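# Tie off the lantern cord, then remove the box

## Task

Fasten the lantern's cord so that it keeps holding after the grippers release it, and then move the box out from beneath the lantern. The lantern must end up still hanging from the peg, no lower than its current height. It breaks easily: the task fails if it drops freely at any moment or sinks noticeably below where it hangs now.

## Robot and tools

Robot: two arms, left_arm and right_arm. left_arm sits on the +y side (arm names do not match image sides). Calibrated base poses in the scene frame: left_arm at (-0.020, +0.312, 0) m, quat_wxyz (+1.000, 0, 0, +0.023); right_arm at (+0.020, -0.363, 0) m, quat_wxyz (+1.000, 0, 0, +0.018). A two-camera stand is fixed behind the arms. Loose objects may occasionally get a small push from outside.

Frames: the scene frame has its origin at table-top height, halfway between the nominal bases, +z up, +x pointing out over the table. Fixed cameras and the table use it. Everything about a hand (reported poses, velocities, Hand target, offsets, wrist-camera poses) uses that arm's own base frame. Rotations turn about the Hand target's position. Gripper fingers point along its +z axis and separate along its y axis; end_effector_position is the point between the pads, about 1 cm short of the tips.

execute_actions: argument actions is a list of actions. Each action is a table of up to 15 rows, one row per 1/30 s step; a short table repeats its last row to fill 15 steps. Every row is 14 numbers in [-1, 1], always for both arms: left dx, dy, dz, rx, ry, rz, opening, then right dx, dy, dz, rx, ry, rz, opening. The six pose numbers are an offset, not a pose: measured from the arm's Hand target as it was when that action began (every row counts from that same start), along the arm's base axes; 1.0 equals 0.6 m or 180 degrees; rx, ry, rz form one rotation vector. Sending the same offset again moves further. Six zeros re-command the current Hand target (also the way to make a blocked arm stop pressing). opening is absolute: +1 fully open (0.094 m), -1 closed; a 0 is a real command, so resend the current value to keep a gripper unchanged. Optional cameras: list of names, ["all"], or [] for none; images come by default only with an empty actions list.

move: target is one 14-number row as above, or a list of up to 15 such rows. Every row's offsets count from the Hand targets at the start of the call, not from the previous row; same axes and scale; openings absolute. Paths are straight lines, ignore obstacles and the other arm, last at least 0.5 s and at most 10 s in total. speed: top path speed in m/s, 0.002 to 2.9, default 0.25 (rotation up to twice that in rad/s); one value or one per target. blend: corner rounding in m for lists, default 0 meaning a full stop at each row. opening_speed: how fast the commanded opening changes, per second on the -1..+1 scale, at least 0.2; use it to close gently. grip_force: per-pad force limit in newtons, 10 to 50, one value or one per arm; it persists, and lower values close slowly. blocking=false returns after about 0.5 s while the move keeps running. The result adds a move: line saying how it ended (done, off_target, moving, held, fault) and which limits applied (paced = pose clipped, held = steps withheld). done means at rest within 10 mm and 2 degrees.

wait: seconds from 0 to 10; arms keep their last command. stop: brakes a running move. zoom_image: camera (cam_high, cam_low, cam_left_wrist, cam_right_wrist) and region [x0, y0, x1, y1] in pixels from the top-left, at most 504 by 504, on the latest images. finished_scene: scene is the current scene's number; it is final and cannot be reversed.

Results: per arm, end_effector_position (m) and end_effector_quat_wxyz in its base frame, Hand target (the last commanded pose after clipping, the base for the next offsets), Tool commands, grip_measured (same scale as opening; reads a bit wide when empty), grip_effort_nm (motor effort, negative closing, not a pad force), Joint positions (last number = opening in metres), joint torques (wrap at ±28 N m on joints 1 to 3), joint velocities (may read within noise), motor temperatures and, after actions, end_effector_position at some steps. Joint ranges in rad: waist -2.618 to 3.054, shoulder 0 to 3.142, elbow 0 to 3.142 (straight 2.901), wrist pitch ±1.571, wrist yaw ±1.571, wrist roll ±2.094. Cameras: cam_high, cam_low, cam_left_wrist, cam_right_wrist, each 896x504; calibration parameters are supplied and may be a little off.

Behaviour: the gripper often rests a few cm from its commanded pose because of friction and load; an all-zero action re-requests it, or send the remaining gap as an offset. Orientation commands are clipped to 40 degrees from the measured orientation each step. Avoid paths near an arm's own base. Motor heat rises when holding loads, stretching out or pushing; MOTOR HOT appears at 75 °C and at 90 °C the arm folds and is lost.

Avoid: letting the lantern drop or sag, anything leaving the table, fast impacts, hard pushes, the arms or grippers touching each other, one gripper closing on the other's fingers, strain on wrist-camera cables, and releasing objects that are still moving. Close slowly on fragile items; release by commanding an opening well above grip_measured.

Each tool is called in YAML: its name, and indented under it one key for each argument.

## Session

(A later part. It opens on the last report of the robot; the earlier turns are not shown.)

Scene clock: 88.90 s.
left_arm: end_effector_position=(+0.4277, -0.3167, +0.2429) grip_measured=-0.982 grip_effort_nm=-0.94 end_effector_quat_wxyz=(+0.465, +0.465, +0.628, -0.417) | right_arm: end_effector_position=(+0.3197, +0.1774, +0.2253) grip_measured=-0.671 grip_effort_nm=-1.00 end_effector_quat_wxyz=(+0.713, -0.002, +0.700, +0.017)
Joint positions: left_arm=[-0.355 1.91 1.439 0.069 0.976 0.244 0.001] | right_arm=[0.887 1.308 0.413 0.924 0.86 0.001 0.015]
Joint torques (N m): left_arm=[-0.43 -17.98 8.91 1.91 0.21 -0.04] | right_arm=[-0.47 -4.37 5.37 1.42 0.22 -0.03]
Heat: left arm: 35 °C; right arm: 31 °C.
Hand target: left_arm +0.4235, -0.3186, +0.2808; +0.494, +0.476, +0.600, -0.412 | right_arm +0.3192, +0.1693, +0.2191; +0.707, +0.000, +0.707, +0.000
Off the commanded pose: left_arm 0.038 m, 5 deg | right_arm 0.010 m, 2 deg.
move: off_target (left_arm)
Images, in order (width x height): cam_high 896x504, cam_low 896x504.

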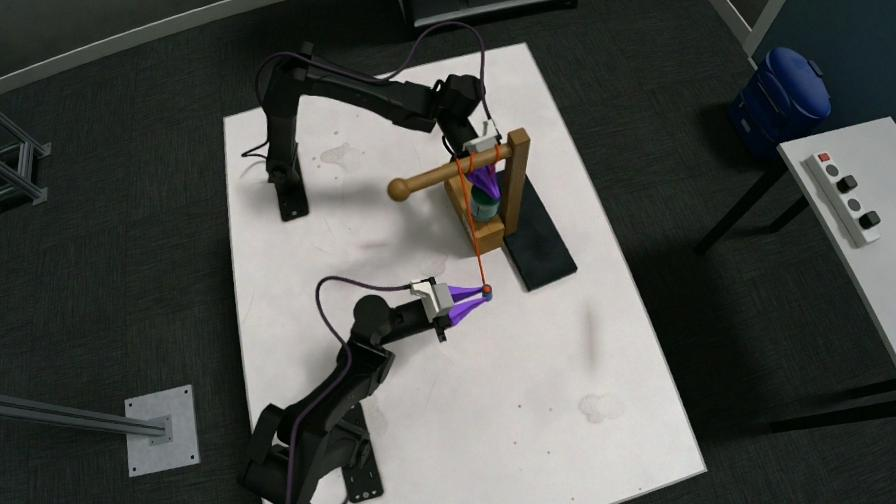

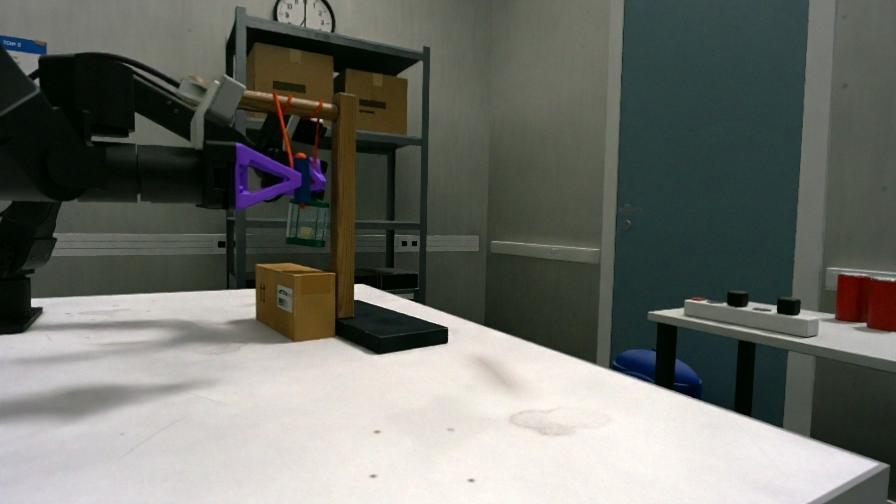

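move:
  target:
    - [0,0,0,0,0,0,-1,0.0,-0.07,-0.06,0,0,0,-0.8]
  speed: 0.08
  cameras: ["cam_low","cam_high"]

zoom_image:
  camera: "cam_high"
  region: [370, 80, 570, 280]

Scene clock: 91.00 s.
left_arm: end_effector_position=(+0.4277, -0.3167, +0.2429) grip_measured=-0.982 grip_effort_nm=-0.94 end_effector_quat_wxyz=(+0.465, +0.465, +0.628, -0.417) | right_arm: end_effector_position=(+0.3135, +0.1580, +0.2230) grip_measured=-0.671 grip_effort_nm=-1.00 end_effector_quat_wxyz=(+0.744, -0.006, +0.663, +0.085)
Joint positions: left_arm=[-0.355 1.91 1.439 0.069 0.976 0.244 0.001] | right_arm=[0.781 1.295 0.248 1.2 0.652 0.011 0.015]
Joint torques (N m): left_arm=[-0.46 -17.95 8.95 1.91 0.19 -0.05] | right_arm=[-2.45 -2.71 2.82 0.83 1.04 -0.27]
Heat: left arm: 35 °C; right arm: 31 °C.
Hand target: left_arm +0.4235, -0.3186, +0.2808; +0.494, +0.476, +0.600, -0.412 | right_arm +0.3192, +0.1273, +0.1830; +0.707, +0.000, +0.707, +0.000
Off the commanded pose: left_arm 0.038 m, 5 deg | right_arm 0.051 m, 12 deg.
move: off_target (left_arm, right_arm)
Images, in order (width x height): cam_high 896x504, cam_low 896x504.

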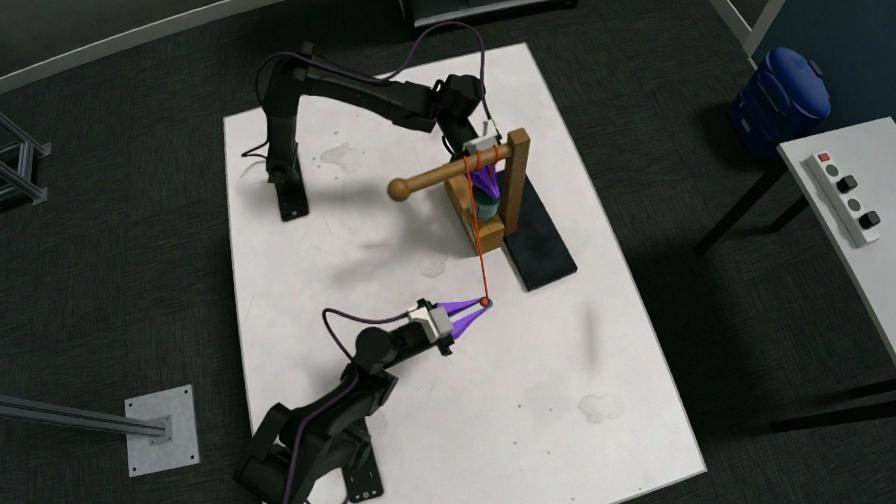

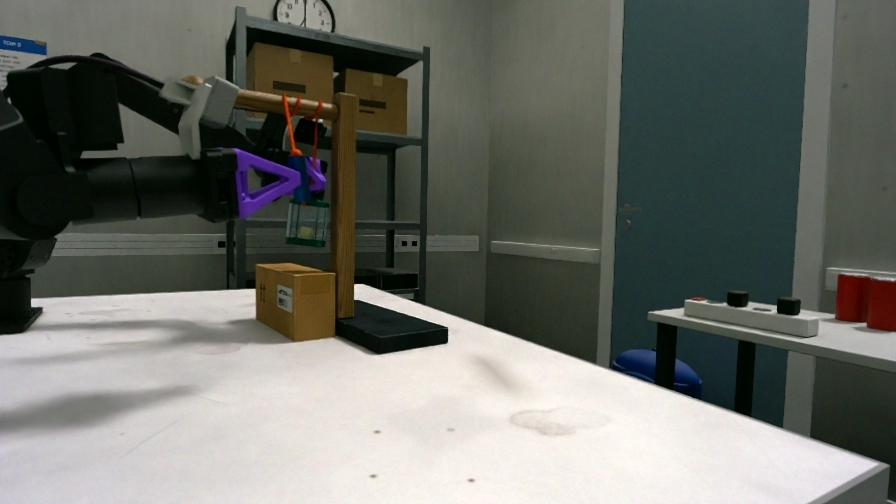

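Scaled by 2.520 from the camera's 896x504 image, which has a finer 1280x720 frame.

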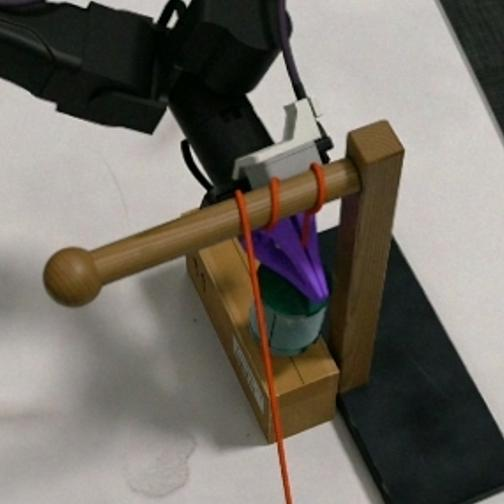

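move:
  target:
    - [0,0,0,0,0,0,-1,0.14,0.03,0.03,0,0,0,-0.8]
    - [0,0,0,0,0,0,-1,0.09,0.17,0.02,0,0,0,-0.8]
    - [0,0,0,0,0,0,-1,0.05,0.265,-0.12,0,0,0,-0.8]
  speed: 0.12
  blend: [0,0.02,0]
  cameras: ["cam_low","cam_high","cam_right_wrist"]

zoom_image:
  camera: "cam_high"
  region: [370, 80, 570, 280]

Scene clock: 97.60 s.
left_arm: end_effector_position=(+0.4277, -0.3167, +0.2429) grip_measured=-0.982 grip_effort_nm=-0.94 end_effector_quat_wxyz=(+0.465, +0.465, +0.628, -0.417) | right_arm: end_effector_position=(+0.3477, +0.2936, +0.1470) grip_measured=-0.671 grip_effort_nm=-1.00 end_effector_quat_wxyz=(+0.730, +0.025, +0.681, +0.055)
Joint positions: left_arm=[-0.355 1.91 1.439 0.069 0.976 0.244 0.001] | right_arm=[1.038 2.077 0.737 1.473 0.995 0.001 0.015]
Joint torques (N m): left_arm=[-0.42 -17.91 8.94 1.91 0.19 -0.04] | right_arm=[-0.1 -5.07 3.64 0.97 0.38 -0.11]
Heat: left arm: 35 °C; right arm: 31 °C.
Hand target: left_arm +0.4235, -0.3186, +0.2808; +0.494, +0.476, +0.600, -0.412 | right_arm +0.3493, +0.2863, +0.1111; +0.707, +0.000, +0.707, +0.000
Off the commanded pose: left_arm 0.038 m, 5 deg | right_arm 0.037 m, 8 deg.
move: off_target (left_arm, right_arm)
camera_calibration:
cam_right_wrist: T_world_to_cam=[[0.0584233, -0.99369, -0.0957411, 0.286703], [-0.351691, 0.0692692, -0.93355, 0.279207], [0.934291, 0.0882123, -0.345425, -0.209853], [0, 0, 0, 1]] pos_world=[0.277509, 0.284065, 0.215615]
Images, in order (width x height): cam_high 896x504, cam_low 896x504, cam_right_wrist 896x504.

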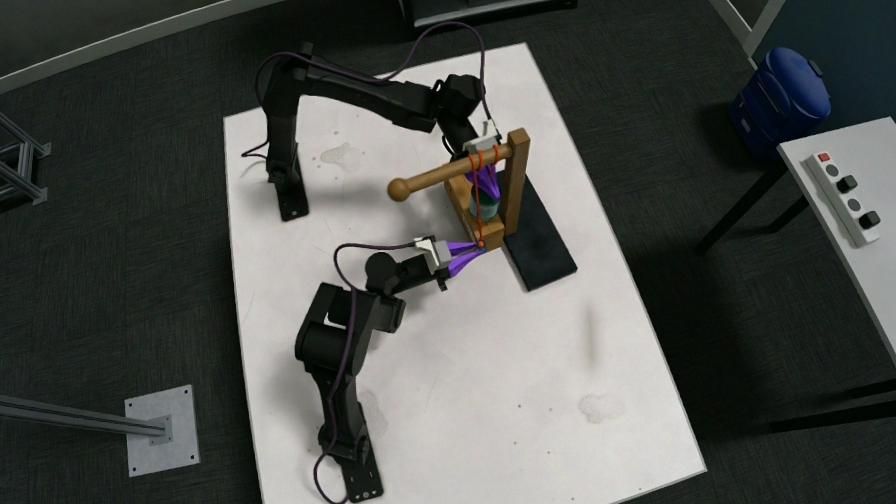

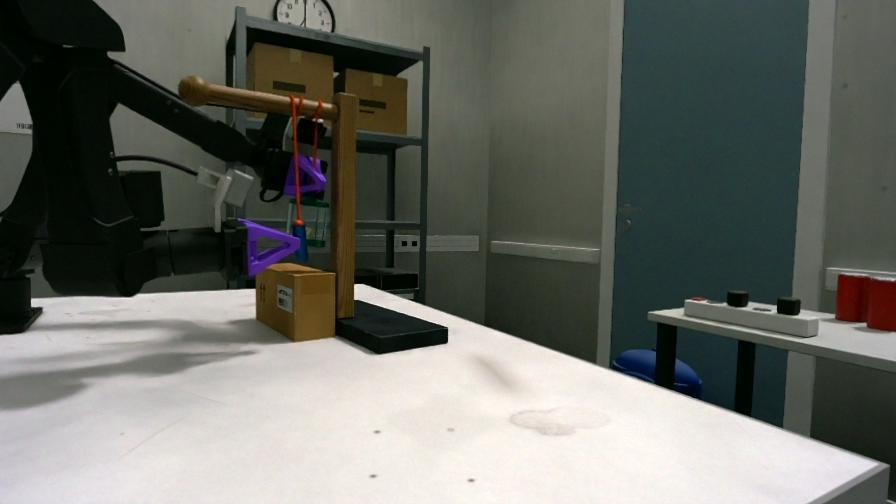

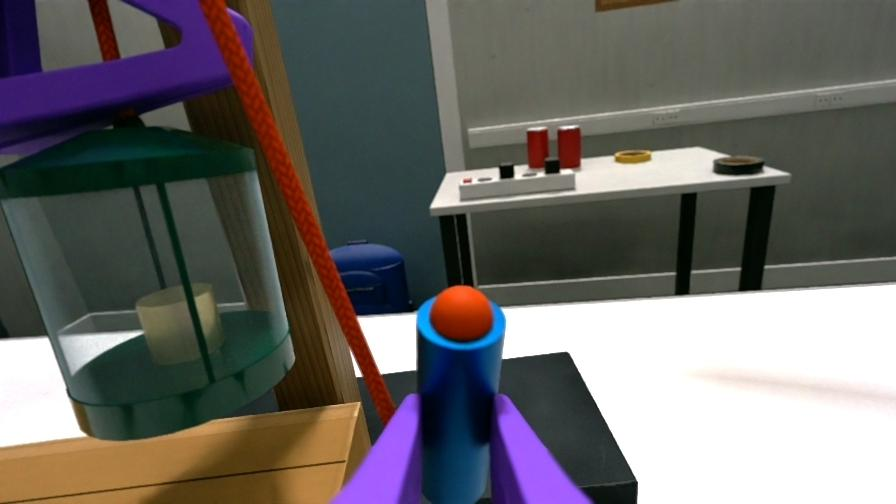

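Scaled by 2.520 from the camera's 896x504 image, which has a finer 1280x720 frame.

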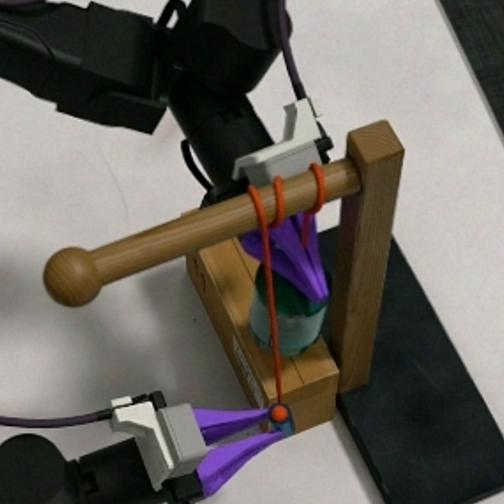

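move:
  target:
    - [0,0,0,0,0,0,-1,0,0.01,0.08,0,0,0,-0.8]
    - [0,0,0,0,0,0,-1,0,0.01,0.08,0,0,0,-0.3]
    - [0,0,0,0,0,0,-1,-0.1,-0.01,0.08,0,0,0,-0.3]
    - [0,0,0,0,0,0,-1,-0.13,-0.25,0.15,0,0,0,0]
  speed: 0.12
  opening_speed: 0.5
  blend: [0,0,0.02,0]
  cameras: ["cam_low","cam_high","cam_left_wrist"]

zoom_image:
  camera: "cam_high"
  region: [370, 80, 570, 280]

zoom_image:
  camera: "cam_low"
  region: [200, 60, 400, 360]

Scene clock: 106.43 s.
left_arm: end_effector_position=(+0.4277, -0.3167, +0.2429) grip_measured=-0.982 grip_effort_nm=-0.95 end_effector_quat_wxyz=(+0.465, +0.465, +0.628, -0.417) | right_arm: end_effector_position=(+0.2713, +0.1377, +0.2002) grip_measured=-0.001 grip_effort_nm=0.10 end_effector_quat_wxyz=(+0.708, -0.002, +0.707, -0.006)
Joint positions: left_arm=[-0.355 1.91 1.439 0.069 0.976 0.244 0.001] | right_arm=[0.984 1.068 0.19 0.879 0.989 -0.013 0.047]
Joint torques (N m): left_arm=[-0.38 -17.94 8.91 1.92 0.21 -0.03] | right_arm=[-0.53 -2.97 6.06 1.45 -0.13 0.12]
Heat: left arm: 35 °C; right arm: 30 °C.
Hand target: left_arm +0.4235, -0.3186, +0.2808; +0.494, +0.476, +0.600, -0.412 | right_arm +0.2713, +0.1363, +0.2011; +0.707, +0.000, +0.707, +0.000
Off the commanded pose: left_arm 0.038 m, 5 deg | right_arm 0.002 m, 1 deg.
move: off_target (left_arm)
camera_calibration:
cam_left_wrist: T_world_to_cam=[[-0.970398, -0.21641, 0.107208, 0.320119], [-0.212329, 0.552963, -0.805697, 0.503008], [0.115079, -0.804611, -0.582544, -0.0746798], [0, 0, 0, 1]] pos_world=[0.426041, -0.268956, 0.327449]
Images, in order (width x height): cam_high 896x504, cam_low 896x504, cam_left_wrist 896x504.

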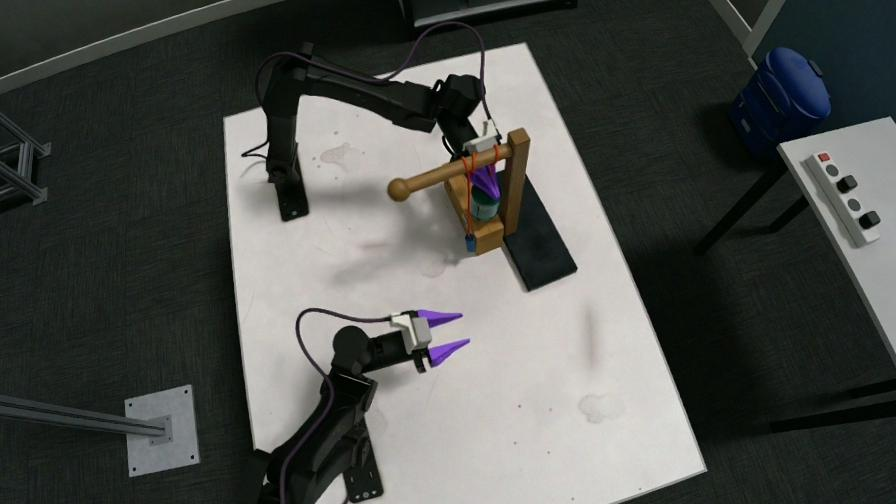

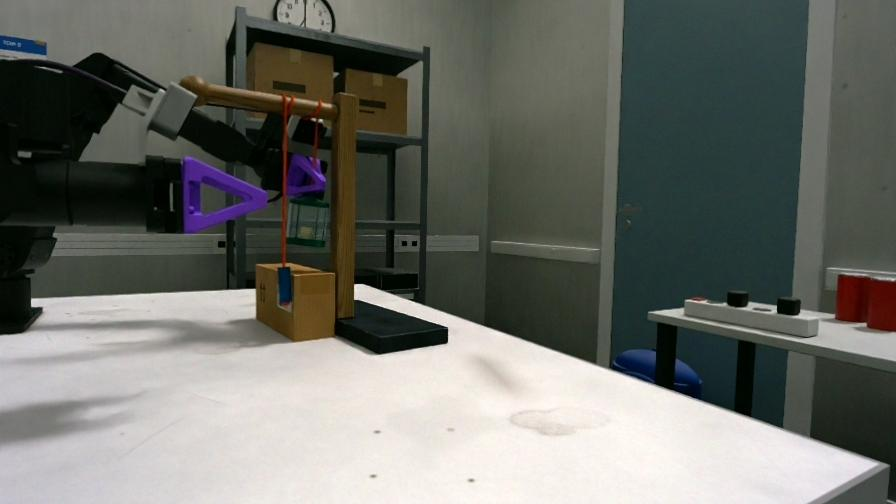

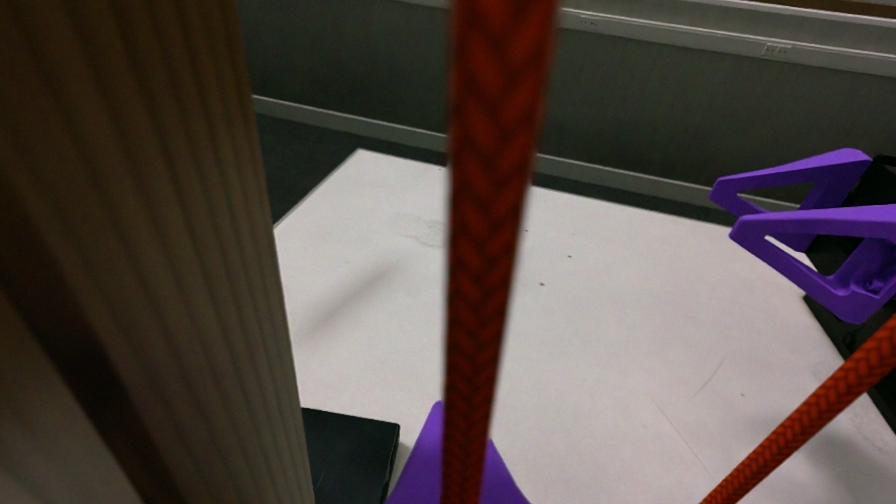

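Scaled by 2.520 from the camera's 896x504 image, which has a finer 1280x720 frame.

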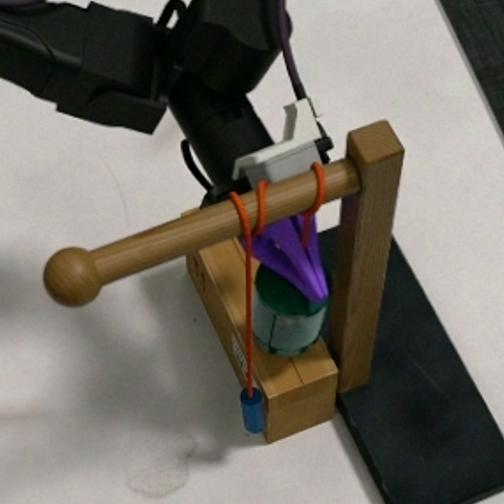

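Scaled by 1.680 from the camera's 896x504 image, which has a finer 1280x720 frame.

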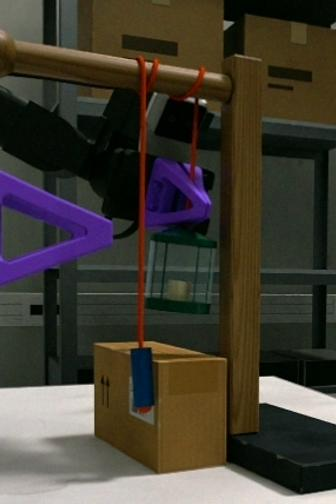

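move:
  target:
    - [0,0,-0.05,0,0,0,-1,0,0,0,0,0,0,0]
    - [0,0,-0.08,0,0,0,-1,0,0,0,0,0,0,0]
  speed: 0.03
  cameras: ["cam_low"]

zoom_image:
  camera: "cam_low"
  region: [200, 60, 400, 360]

Scene clock: 109.60 s.
left_arm: end_effector_position=(+0.4281, -0.3168, +0.2389) grip_measured=-0.982 grip_effort_nm=-0.94 end_effector_quat_wxyz=(+0.502, +0.475, +0.598, -0.406) | right_arm: end_effector_position=(+0.2713, +0.1377, +0.2002) grip_measured=-0.001 grip_effort_nm=0.10 end_effector_quat_wxyz=(+0.708, -0.002, +0.707, -0.006)
Joint positions: left_arm=[-0.355 1.91 1.357 0.25 0.976 0.244 0.001] | right_arm=[0.984 1.068 0.19 0.879 0.989 -0.013 0.047]
Joint torques (N m): left_arm=[-0.44 -12.98 5.16 1.9 0.15 -0.05] | right_arm=[-0.47 -2.97 6.09 1.43 -0.13 0.12]
Heat: left arm: 35 °C; right arm: 30 °C.
Hand target: left_arm +0.4235, -0.3186, +0.2327; +0.494, +0.476, +0.600, -0.412 | right_arm +0.2713, +0.1363, +0.2011; +0.707, +0.000, +0.707, +0.000
Off the commanded pose: left_arm 0.008 m, 1 deg | right_arm 0.002 m, 1 deg.
move: done
Images, in order (width x height): cam_low 896x504.

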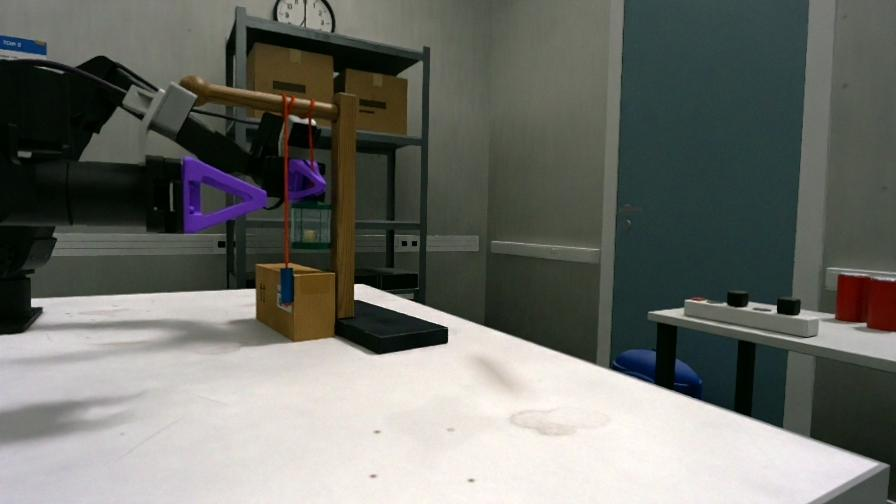

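Scaled by 1.680 from the camera's 896x504 image, which has a finer 1280x720 frame.

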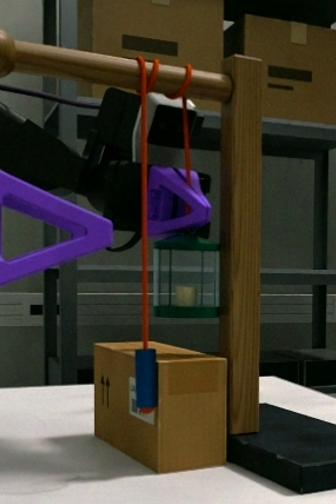

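move:
  target:
    - [0,0,-0.025,0,0,0,-1,0,0,0,0,0,0,0]
    - [0,0,-0.045,0,0,0,-1,0,0,0,0,0,0,0]
  speed: 0.03
  cameras: ["cam_low"]

zoom_image:
  camera: "cam_low"
  region: [200, 60, 400, 360]

Scene clock: 112.00 s.
left_arm: end_effector_position=(+0.4258, -0.3165, +0.2376) grip_measured=-0.982 grip_effort_nm=-0.94 end_effector_quat_wxyz=(+0.528, +0.484, +0.573, -0.398) | right_arm: end_effector_position=(+0.2713, +0.1377, +0.2002) grip_measured=-0.001 grip_effort_nm=0.10 end_effector_quat_wxyz=(+0.708, -0.002, +0.707, -0.006)
Joint positions: left_arm=[-0.355 1.91 1.299 0.383 0.981 0.244 0.001] | right_arm=[0.984 1.068 0.19 0.879 0.989 -0.013 0.047]
Joint torques (N m): left_arm=[-0.4 -9.8 4.23 1.56 0.06 -0.06] | right_arm=[-0.49 -2.95 6.06 1.44 -0.13 0.13]
Heat: left arm: 35 °C; right arm: 30 °C.
Hand target: left_arm +0.4235, -0.3186, +0.2058; +0.494, +0.476, +0.600, -0.412 | right_arm +0.2713, +0.1363, +0.2011; +0.707, +0.000, +0.707, +0.000
Off the commanded pose: left_arm 0.032 m, 5 deg | right_arm 0.002 m, 1 deg.
move: off_target (left_arm)
Images, in order (width x height): cam_low 896x504.

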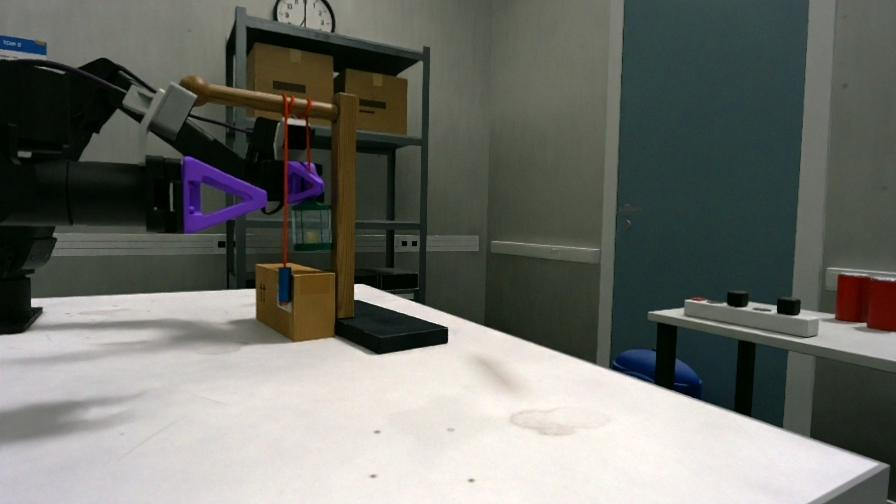

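Scaled by 1.680 from the camera's 896x504 image, which has a finer 1280x720 frame.

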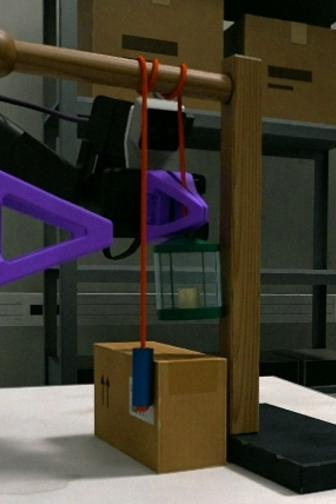

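move:
  target:
    - [0,0,0.037,0,0,0,-1,0,0,0,0,0,0,0]
    - [0,0,0.037,0,0,0,-0.3,0,0,0,0,0,0,0]
  speed: 0.05
  opening_speed: 0.4
  cameras: ["cam_low","cam_left_wrist"]

zoom_image:
  camera: "cam_low"
  region: [200, 60, 400, 360]

Scene clock: 115.80 s.
left_arm: end_effector_position=(+0.4239, -0.3160, +0.2301) grip_measured=-0.301 grip_effort_nm=0.09 end_effector_quat_wxyz=(+0.502, +0.476, +0.595, -0.409) | right_arm: end_effector_position=(+0.2713, +0.1377, +0.2002) grip_measured=-0.001 grip_effort_nm=0.10 end_effector_quat_wxyz=(+0.708, -0.002, +0.707, -0.006)
Joint positions: left_arm=[-0.355 1.91 1.314 0.3 0.982 0.24 0.033] | right_arm=[0.984 1.068 0.19 0.879 0.989 -0.013 0.047]
Joint torques (N m): left_arm=[-0.42 -12.37 7.28 1.58 0.08 0] | right_arm=[-0.47 -2.96 6.05 1.44 -0.13 0.13]
Heat: left arm: 35 °C; right arm: 30 °C.
Hand target: left_arm +0.4235, -0.3186, +0.2280; +0.494, +0.476, +0.600, -0.412 | right_arm +0.2713, +0.1363, +0.2011; +0.707, +0.000, +0.707, +0.000
Off the commanded pose: left_arm 0.003 m, 1 deg | right_arm 0.002 m, 1 deg.
move: done; target 2's new opening was sent with left_arm's hand 0.009 m and 3 deg from that target
camera_calibration:
cam_left_wrist: T_world_to_cam=[[-0.977749, -0.208416, 0.0238636, 0.342701], [-0.131623, 0.520922, -0.843395, 0.455792], [0.163346, -0.82777, -0.536764, -0.119432], [0, 0, 0, 1]] pos_world=[0.414577, -0.26487, 0.312127]
Images, in order (width x height): cam_low 896x504, cam_left_wrist 896x504.

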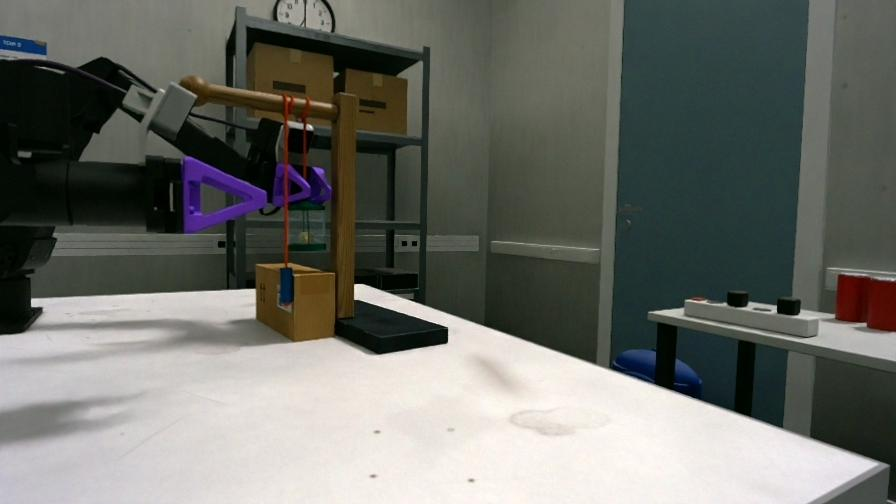

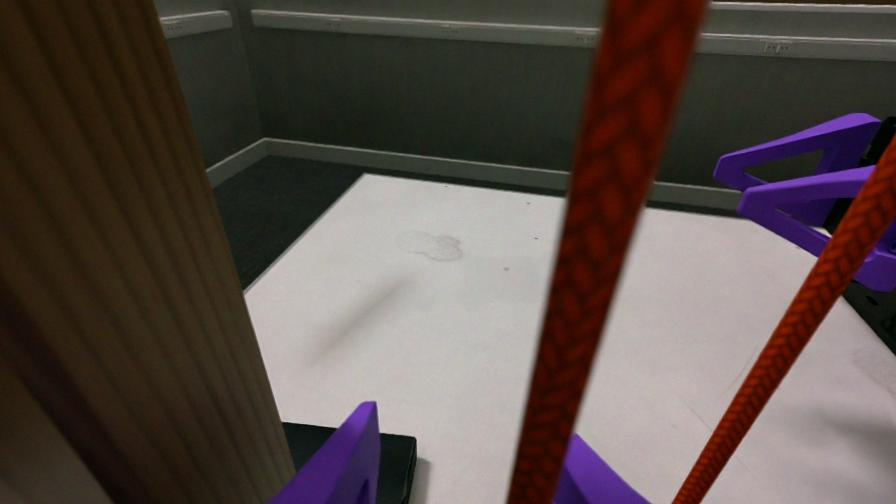

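Scaled by 1.680 from the camera's 896x504 image, which has a finer 1280x720 frame.

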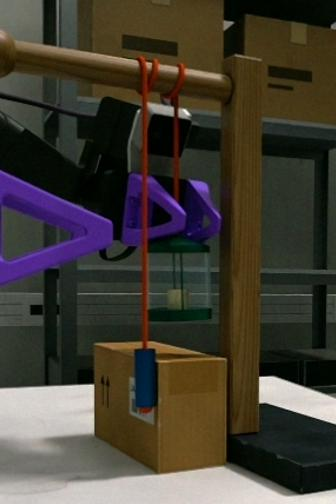

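wait:
  seconds: 3
  cameras: ["cam_low"]

zoom_image:
  camera: "cam_low"
  region: [200, 60, 400, 360]

Scene clock: 119.50 s.
left_arm: end_effector_position=(+0.4239, -0.3160, +0.2301) grip_measured=-0.301 grip_effort_nm=0.09 end_effector_quat_wxyz=(+0.502, +0.476, +0.595, -0.409) | right_arm: end_effector_position=(+0.2713, +0.1377, +0.2002) grip_measured=-0.001 grip_effort_nm=0.10 end_effector_quat_wxyz=(+0.708, -0.002, +0.707, -0.006)
Joint positions: left_arm=[-0.355 1.91 1.314 0.3 0.982 0.24 0.033] | right_arm=[0.984 1.068 0.19 0.879 0.989 -0.013 0.047]
Joint torques (N m): left_arm=[-0.46 -12.41 7.25 1.59 0.1 -0.01] | right_arm=[-0.47 -2.96 6.08 1.44 -0.13 0.13]
Heat: left arm: 35 °C; right arm: 30 °C.
Hand target: left_arm +0.4235, -0.3186, +0.2280; +0.494, +0.476, +0.600, -0.412 | right_arm +0.2713, +0.1363, +0.2011; +0.707, +0.000, +0.707, +0.000
Tool commands: left_gripper/opening=-0.3 right_gripper/opening=+0.0
Off the commanded pose: left_arm 0.003 m, 1 deg | right_arm 0.002 m, 1 deg.
wait: 3.00 s; at rest from the start
Images, in order (width x height): cam_low 896x504.

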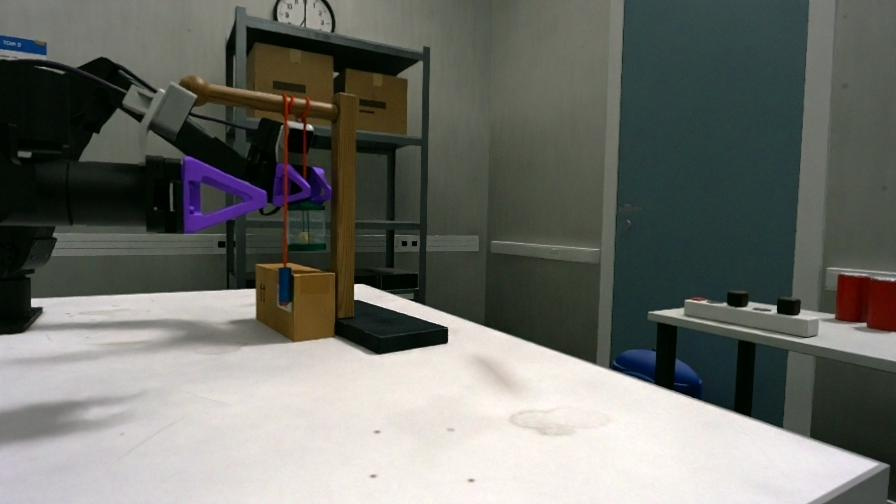

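Scaled by 1.680 from the camera's 896x504 image, which has a finer 1280x720 frame.

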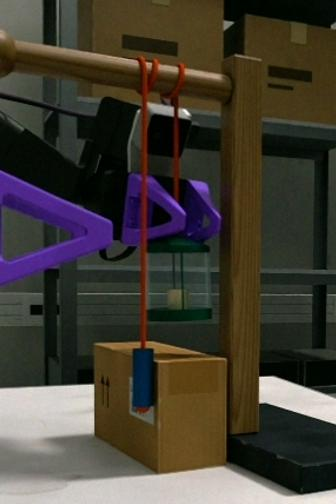

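move:
  target:
    - [-0.033,0.217,0.025,0,0,0,-0.2,0,0,0,0,0,0,0]
    - [-0.064,0.381,-0.188,0.1639,0.0321,0,0.7,0,0,0,0,0,0,0]
  speed: 0.18
  cameras: ["cam_left_wrist","cam_low"]

zoom_image:
  camera: "cam_low"
  region: [200, 60, 400, 360]

Scene clock: 126.40 s.
left_arm: end_effector_position=(+0.3819, -0.0915, +0.1183) grip_measured=+0.699 grip_effort_nm=0.09 end_effector_quat_wxyz=(+0.330, +0.567, +0.708, -0.261) | right_arm: end_effector_position=(+0.2713, +0.1377, +0.2002) grip_measured=-0.001 grip_effort_nm=0.10 end_effector_quat_wxyz=(+0.708, -0.002, +0.707, -0.006)
Joint positions: left_arm=[0.118 1.884 1.382 -0.943 0.862 1.411 0.08] | right_arm=[0.984 1.068 0.19 0.879 0.989 -0.013 0.047]
Joint torques (N m): left_arm=[0.36 -8.99 7.34 0.4 0.43 0.07] | right_arm=[-0.46 -2.97 6.06 1.45 -0.12 0.13]
Heat: left arm: 34 °C; right arm: 30 °C.
Hand target: left_arm +0.3850, -0.0901, +0.1153; +0.326, +0.565, +0.709, -0.269 | right_arm +0.2713, +0.1363, +0.2011; +0.707, +0.000, +0.707, +0.000
Off the commanded pose: left_arm 0.005 m, 1 deg | right_arm 0.002 m, 1 deg.
move: done
camera_calibration:
cam_left_wrist: T_world_to_cam=[[-0.974486, -0.224159, 0.0114341, 0.34988], [-0.205463, 0.870385, -0.447454, 0.252334], [0.0903486, -0.438387, -0.894234, 0.118976], [0, 0, 0, 1]] pos_world=[0.382049, -0.089042, 0.2153]
Images, in order (width x height): cam_low 896x504, cam_left_wrist 896x504.

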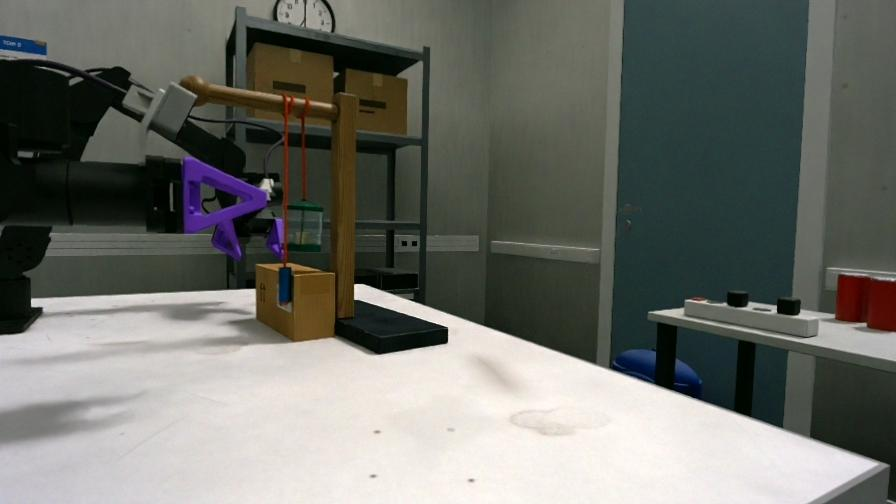

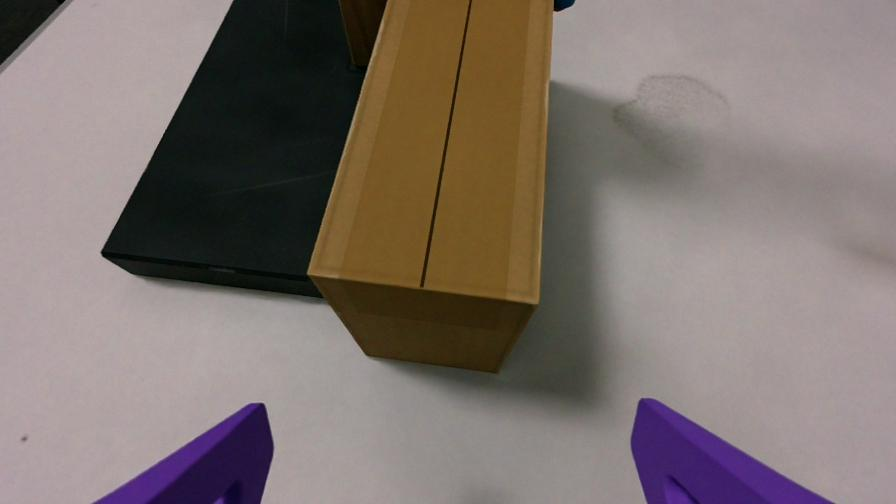

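Scaled by 1.680 from the camera's 896x504 image, which has a finer 1280x720 frame.

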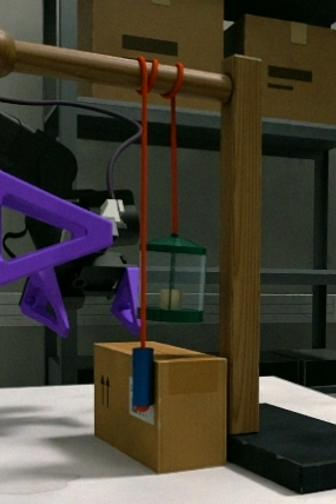

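move:
  target:
    - [0.018,-0.03,-0.03,0,0,-0.0417,0.8,0,0,0,0,0,0,0]
  speed: 0.15
  cameras: ["cam_left_wrist"]

Scene clock: 131.80 s.
left_arm: end_effector_position=(+0.3950, -0.1054, +0.1023) grip_measured=+0.799 grip_effort_nm=0.10 end_effector_quat_wxyz=(+0.313, +0.611, +0.672, -0.277) | right_arm: end_effector_position=(+0.2713, +0.1377, +0.2002) grip_measured=-0.001 grip_effort_nm=0.10 end_effector_quat_wxyz=(+0.708, -0.002, +0.707, -0.006)
Joint positions: left_arm=[0.078 2.024 1.519 -1.03 0.862 1.537 0.084] | right_arm=[0.984 1.068 0.19 0.879 0.989 -0.013 0.047]
Joint torques (N m): left_arm=[-0.32 -10.07 6.83 0.2 0.47 0.14] | right_arm=[-0.46 -2.95 6.09 1.44 -0.13 0.12]
Motor temperatures (°C): left_arm=[23 32 30 33 25 26 27] | right_arm=[26 29 30 30 24 25 23]
Heat: left arm: 33 °C; right arm: 30 °C.
Hand target: left_arm +0.3958, -0.1081, +0.0973; +0.308, +0.610, +0.670, -0.290 | right_arm +0.2713, +0.1363, +0.2011; +0.707, +0.000, +0.707, +0.000
Off the commanded pose: left_arm 0.006 m, 2 deg | right_arm 0.002 m, 1 deg.
move: done
camera_calibration:
cam_left_wrist: T_world_to_cam=[[-0.994558, -0.104037, 0.00548919, 0.380892], [-0.0957414, 0.891944, -0.441893, 0.218321], [0.0410769, -0.440014, -0.897051, 0.116961], [0, 0, 0, 1]] pos_world=[0.394917, -0.103639, 0.199303]
Images, in order (width x height): cam_left_wrist 896x504.

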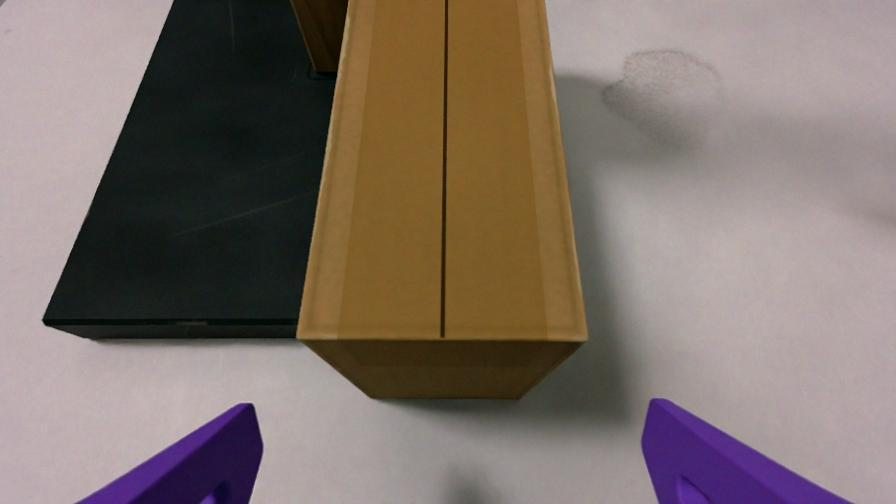

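move:
  target:
    - [0.0125,-0.107,-0.058,0,0,0,0.8,0,0,0,0,0,0,0]
    - [0.0125,-0.107,-0.058,0,0,0,0.27,0,0,0,0,0,0,0]
  speed: 0.15
  opening_speed: 0.8
  grip_force: [25,50]
  cameras: ["cam_left_wrist","cam_low"]

Scene clock: 135.77 s.
left_arm: end_effector_position=(+0.4083, -0.1722, +0.0771) grip_measured=+0.347 grip_effort_nm=-0.47 end_effector_quat_wxyz=(+0.321, +0.617, +0.663, -0.276) | right_arm: end_effector_position=(+0.2713, +0.1377, +0.2002) grip_measured=-0.001 grip_effort_nm=0.11 end_effector_quat_wxyz=(+0.708, -0.002, +0.707, -0.006)
Joint positions: left_arm=[-0.091 2.055 1.446 -0.725 0.849 1.301 0.063] | right_arm=[0.984 1.068 0.19 0.879 0.989 -0.013 0.047]
Joint torques (N m): left_arm=[0.03 -10.89 4.19 0.84 0.41 -0.07] | right_arm=[-0.5 -2.99 6.05 1.45 -0.14 0.12]
Heat: left arm: 33 °C; right arm: 30 °C.
Hand target: left_arm +0.4033, -0.1723, +0.0625; +0.308, +0.610, +0.670, -0.289 | right_arm +0.2713, +0.1363, +0.2011; +0.707, +0.000, +0.707, +0.000
Off the commanded pose: left_arm 0.015 m, 2 deg | right_arm 0.002 m, 1 deg.
grip_force (N): 25, 50
move: off_target (left_arm); target 2's new opening was sent with left_arm's hand 0.015 m and 2 deg from that target
camera_calibration:
cam_left_wrist: T_world_to_cam=[[-0.995825, -0.0900416, -0.0150351, 0.391883], [-0.0735729, 0.889116, -0.451729, 0.259274], [0.0540424, -0.448737, -0.892028, 0.0572687], [0, 0, 0, 1]] pos_world=[0.406227, -0.16954, 0.174099]
Images, in order (width x height): cam_low 896x504, cam_left_wrist 896x504.

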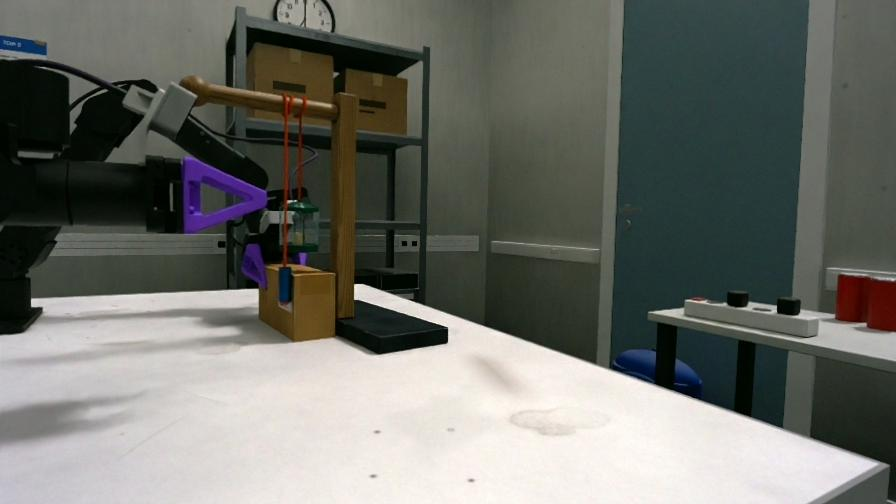

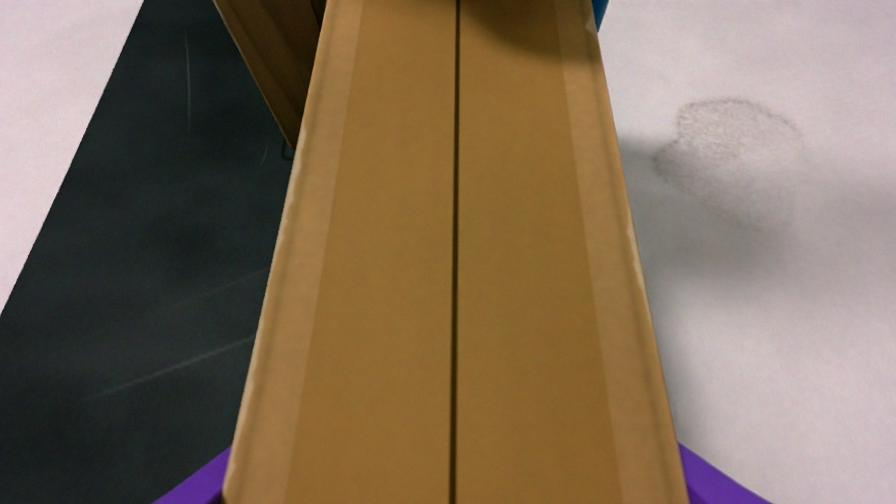

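zoom_image:
  camera: "cam_low"
  region: [200, 60, 400, 360]

Scaled by 1.680 from the camera's 896x504 image, which has a finer 1280x720 frame.

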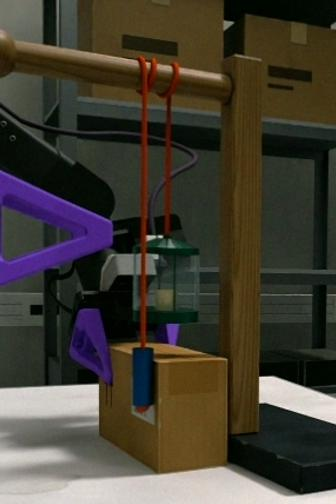

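move:
  target:
    - [-0.032,0.332,0.01,0,0,0,0.27,0,0,0,0,0,0,0]
  speed: 0.08
  cameras: ["cam_low","cam_high"]

zoom_image:
  camera: "cam_low"
  region: [200, 60, 400, 360]

Scene clock: 142.27 s.
left_arm: end_effector_position=(+0.3867, +0.0253, +0.0781) grip_measured=+0.343 grip_effort_nm=-0.55 end_effector_quat_wxyz=(+0.318, +0.613, +0.669, -0.275) | right_arm: end_effector_position=(+0.2713, +0.1377, +0.2002) grip_measured=-0.001 grip_effort_nm=0.11 end_effector_quat_wxyz=(+0.708, -0.002, +0.707, -0.006)
Joint positions: left_arm=[0.41 2.239 1.739 -1.399 0.819 2.037 0.063] | right_arm=[0.984 1.068 0.19 0.879 0.989 -0.013 0.047]
Joint torques (N m): left_arm=[0.23 -10.96 6.06 -0.56 0.24 0.1] | right_arm=[-0.46 -2.99 6.04 1.45 -0.13 0.12]
Heat: left arm: 32 °C; right arm: 30 °C.
Hand target: left_arm +0.3842, +0.0270, +0.0685; +0.308, +0.610, +0.670, -0.289 | right_arm +0.2713, +0.1363, +0.2011; +0.707, +0.000, +0.707, +0.000
Off the commanded pose: left_arm 0.010 m, 2 deg | right_arm 0.002 m, 1 deg.
grip_force (N): 25, 50
move: done
Images, in order (width x height): cam_high 896x504, cam_low 896x504.

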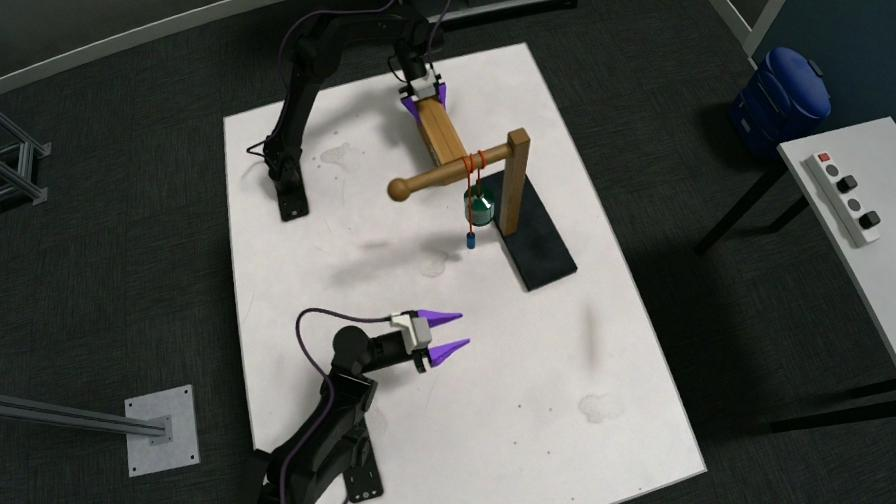

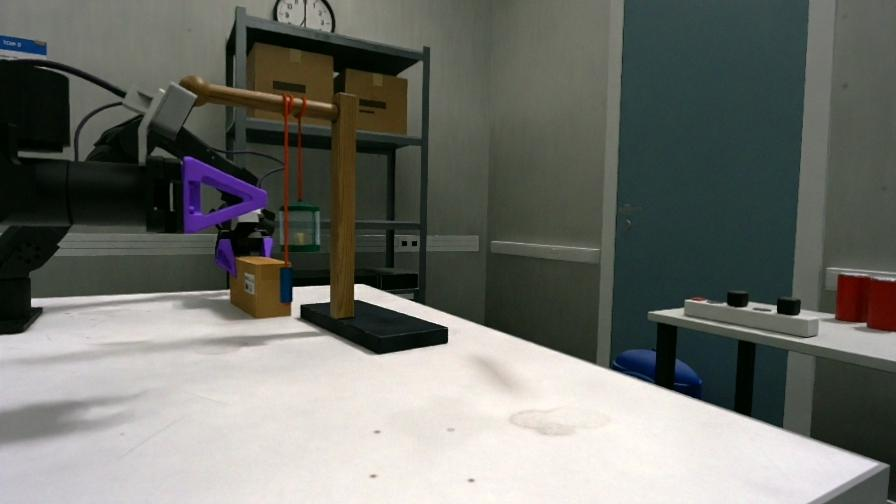

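Scaled by 1.680 from the camera's 896x504 image, which has a finer 1280x720 frame.

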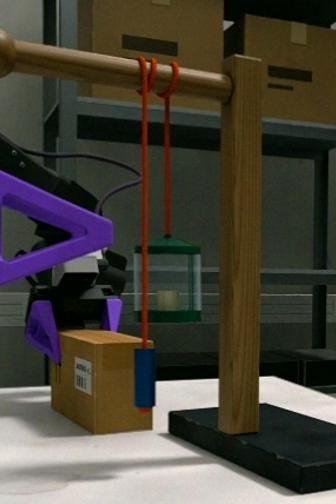

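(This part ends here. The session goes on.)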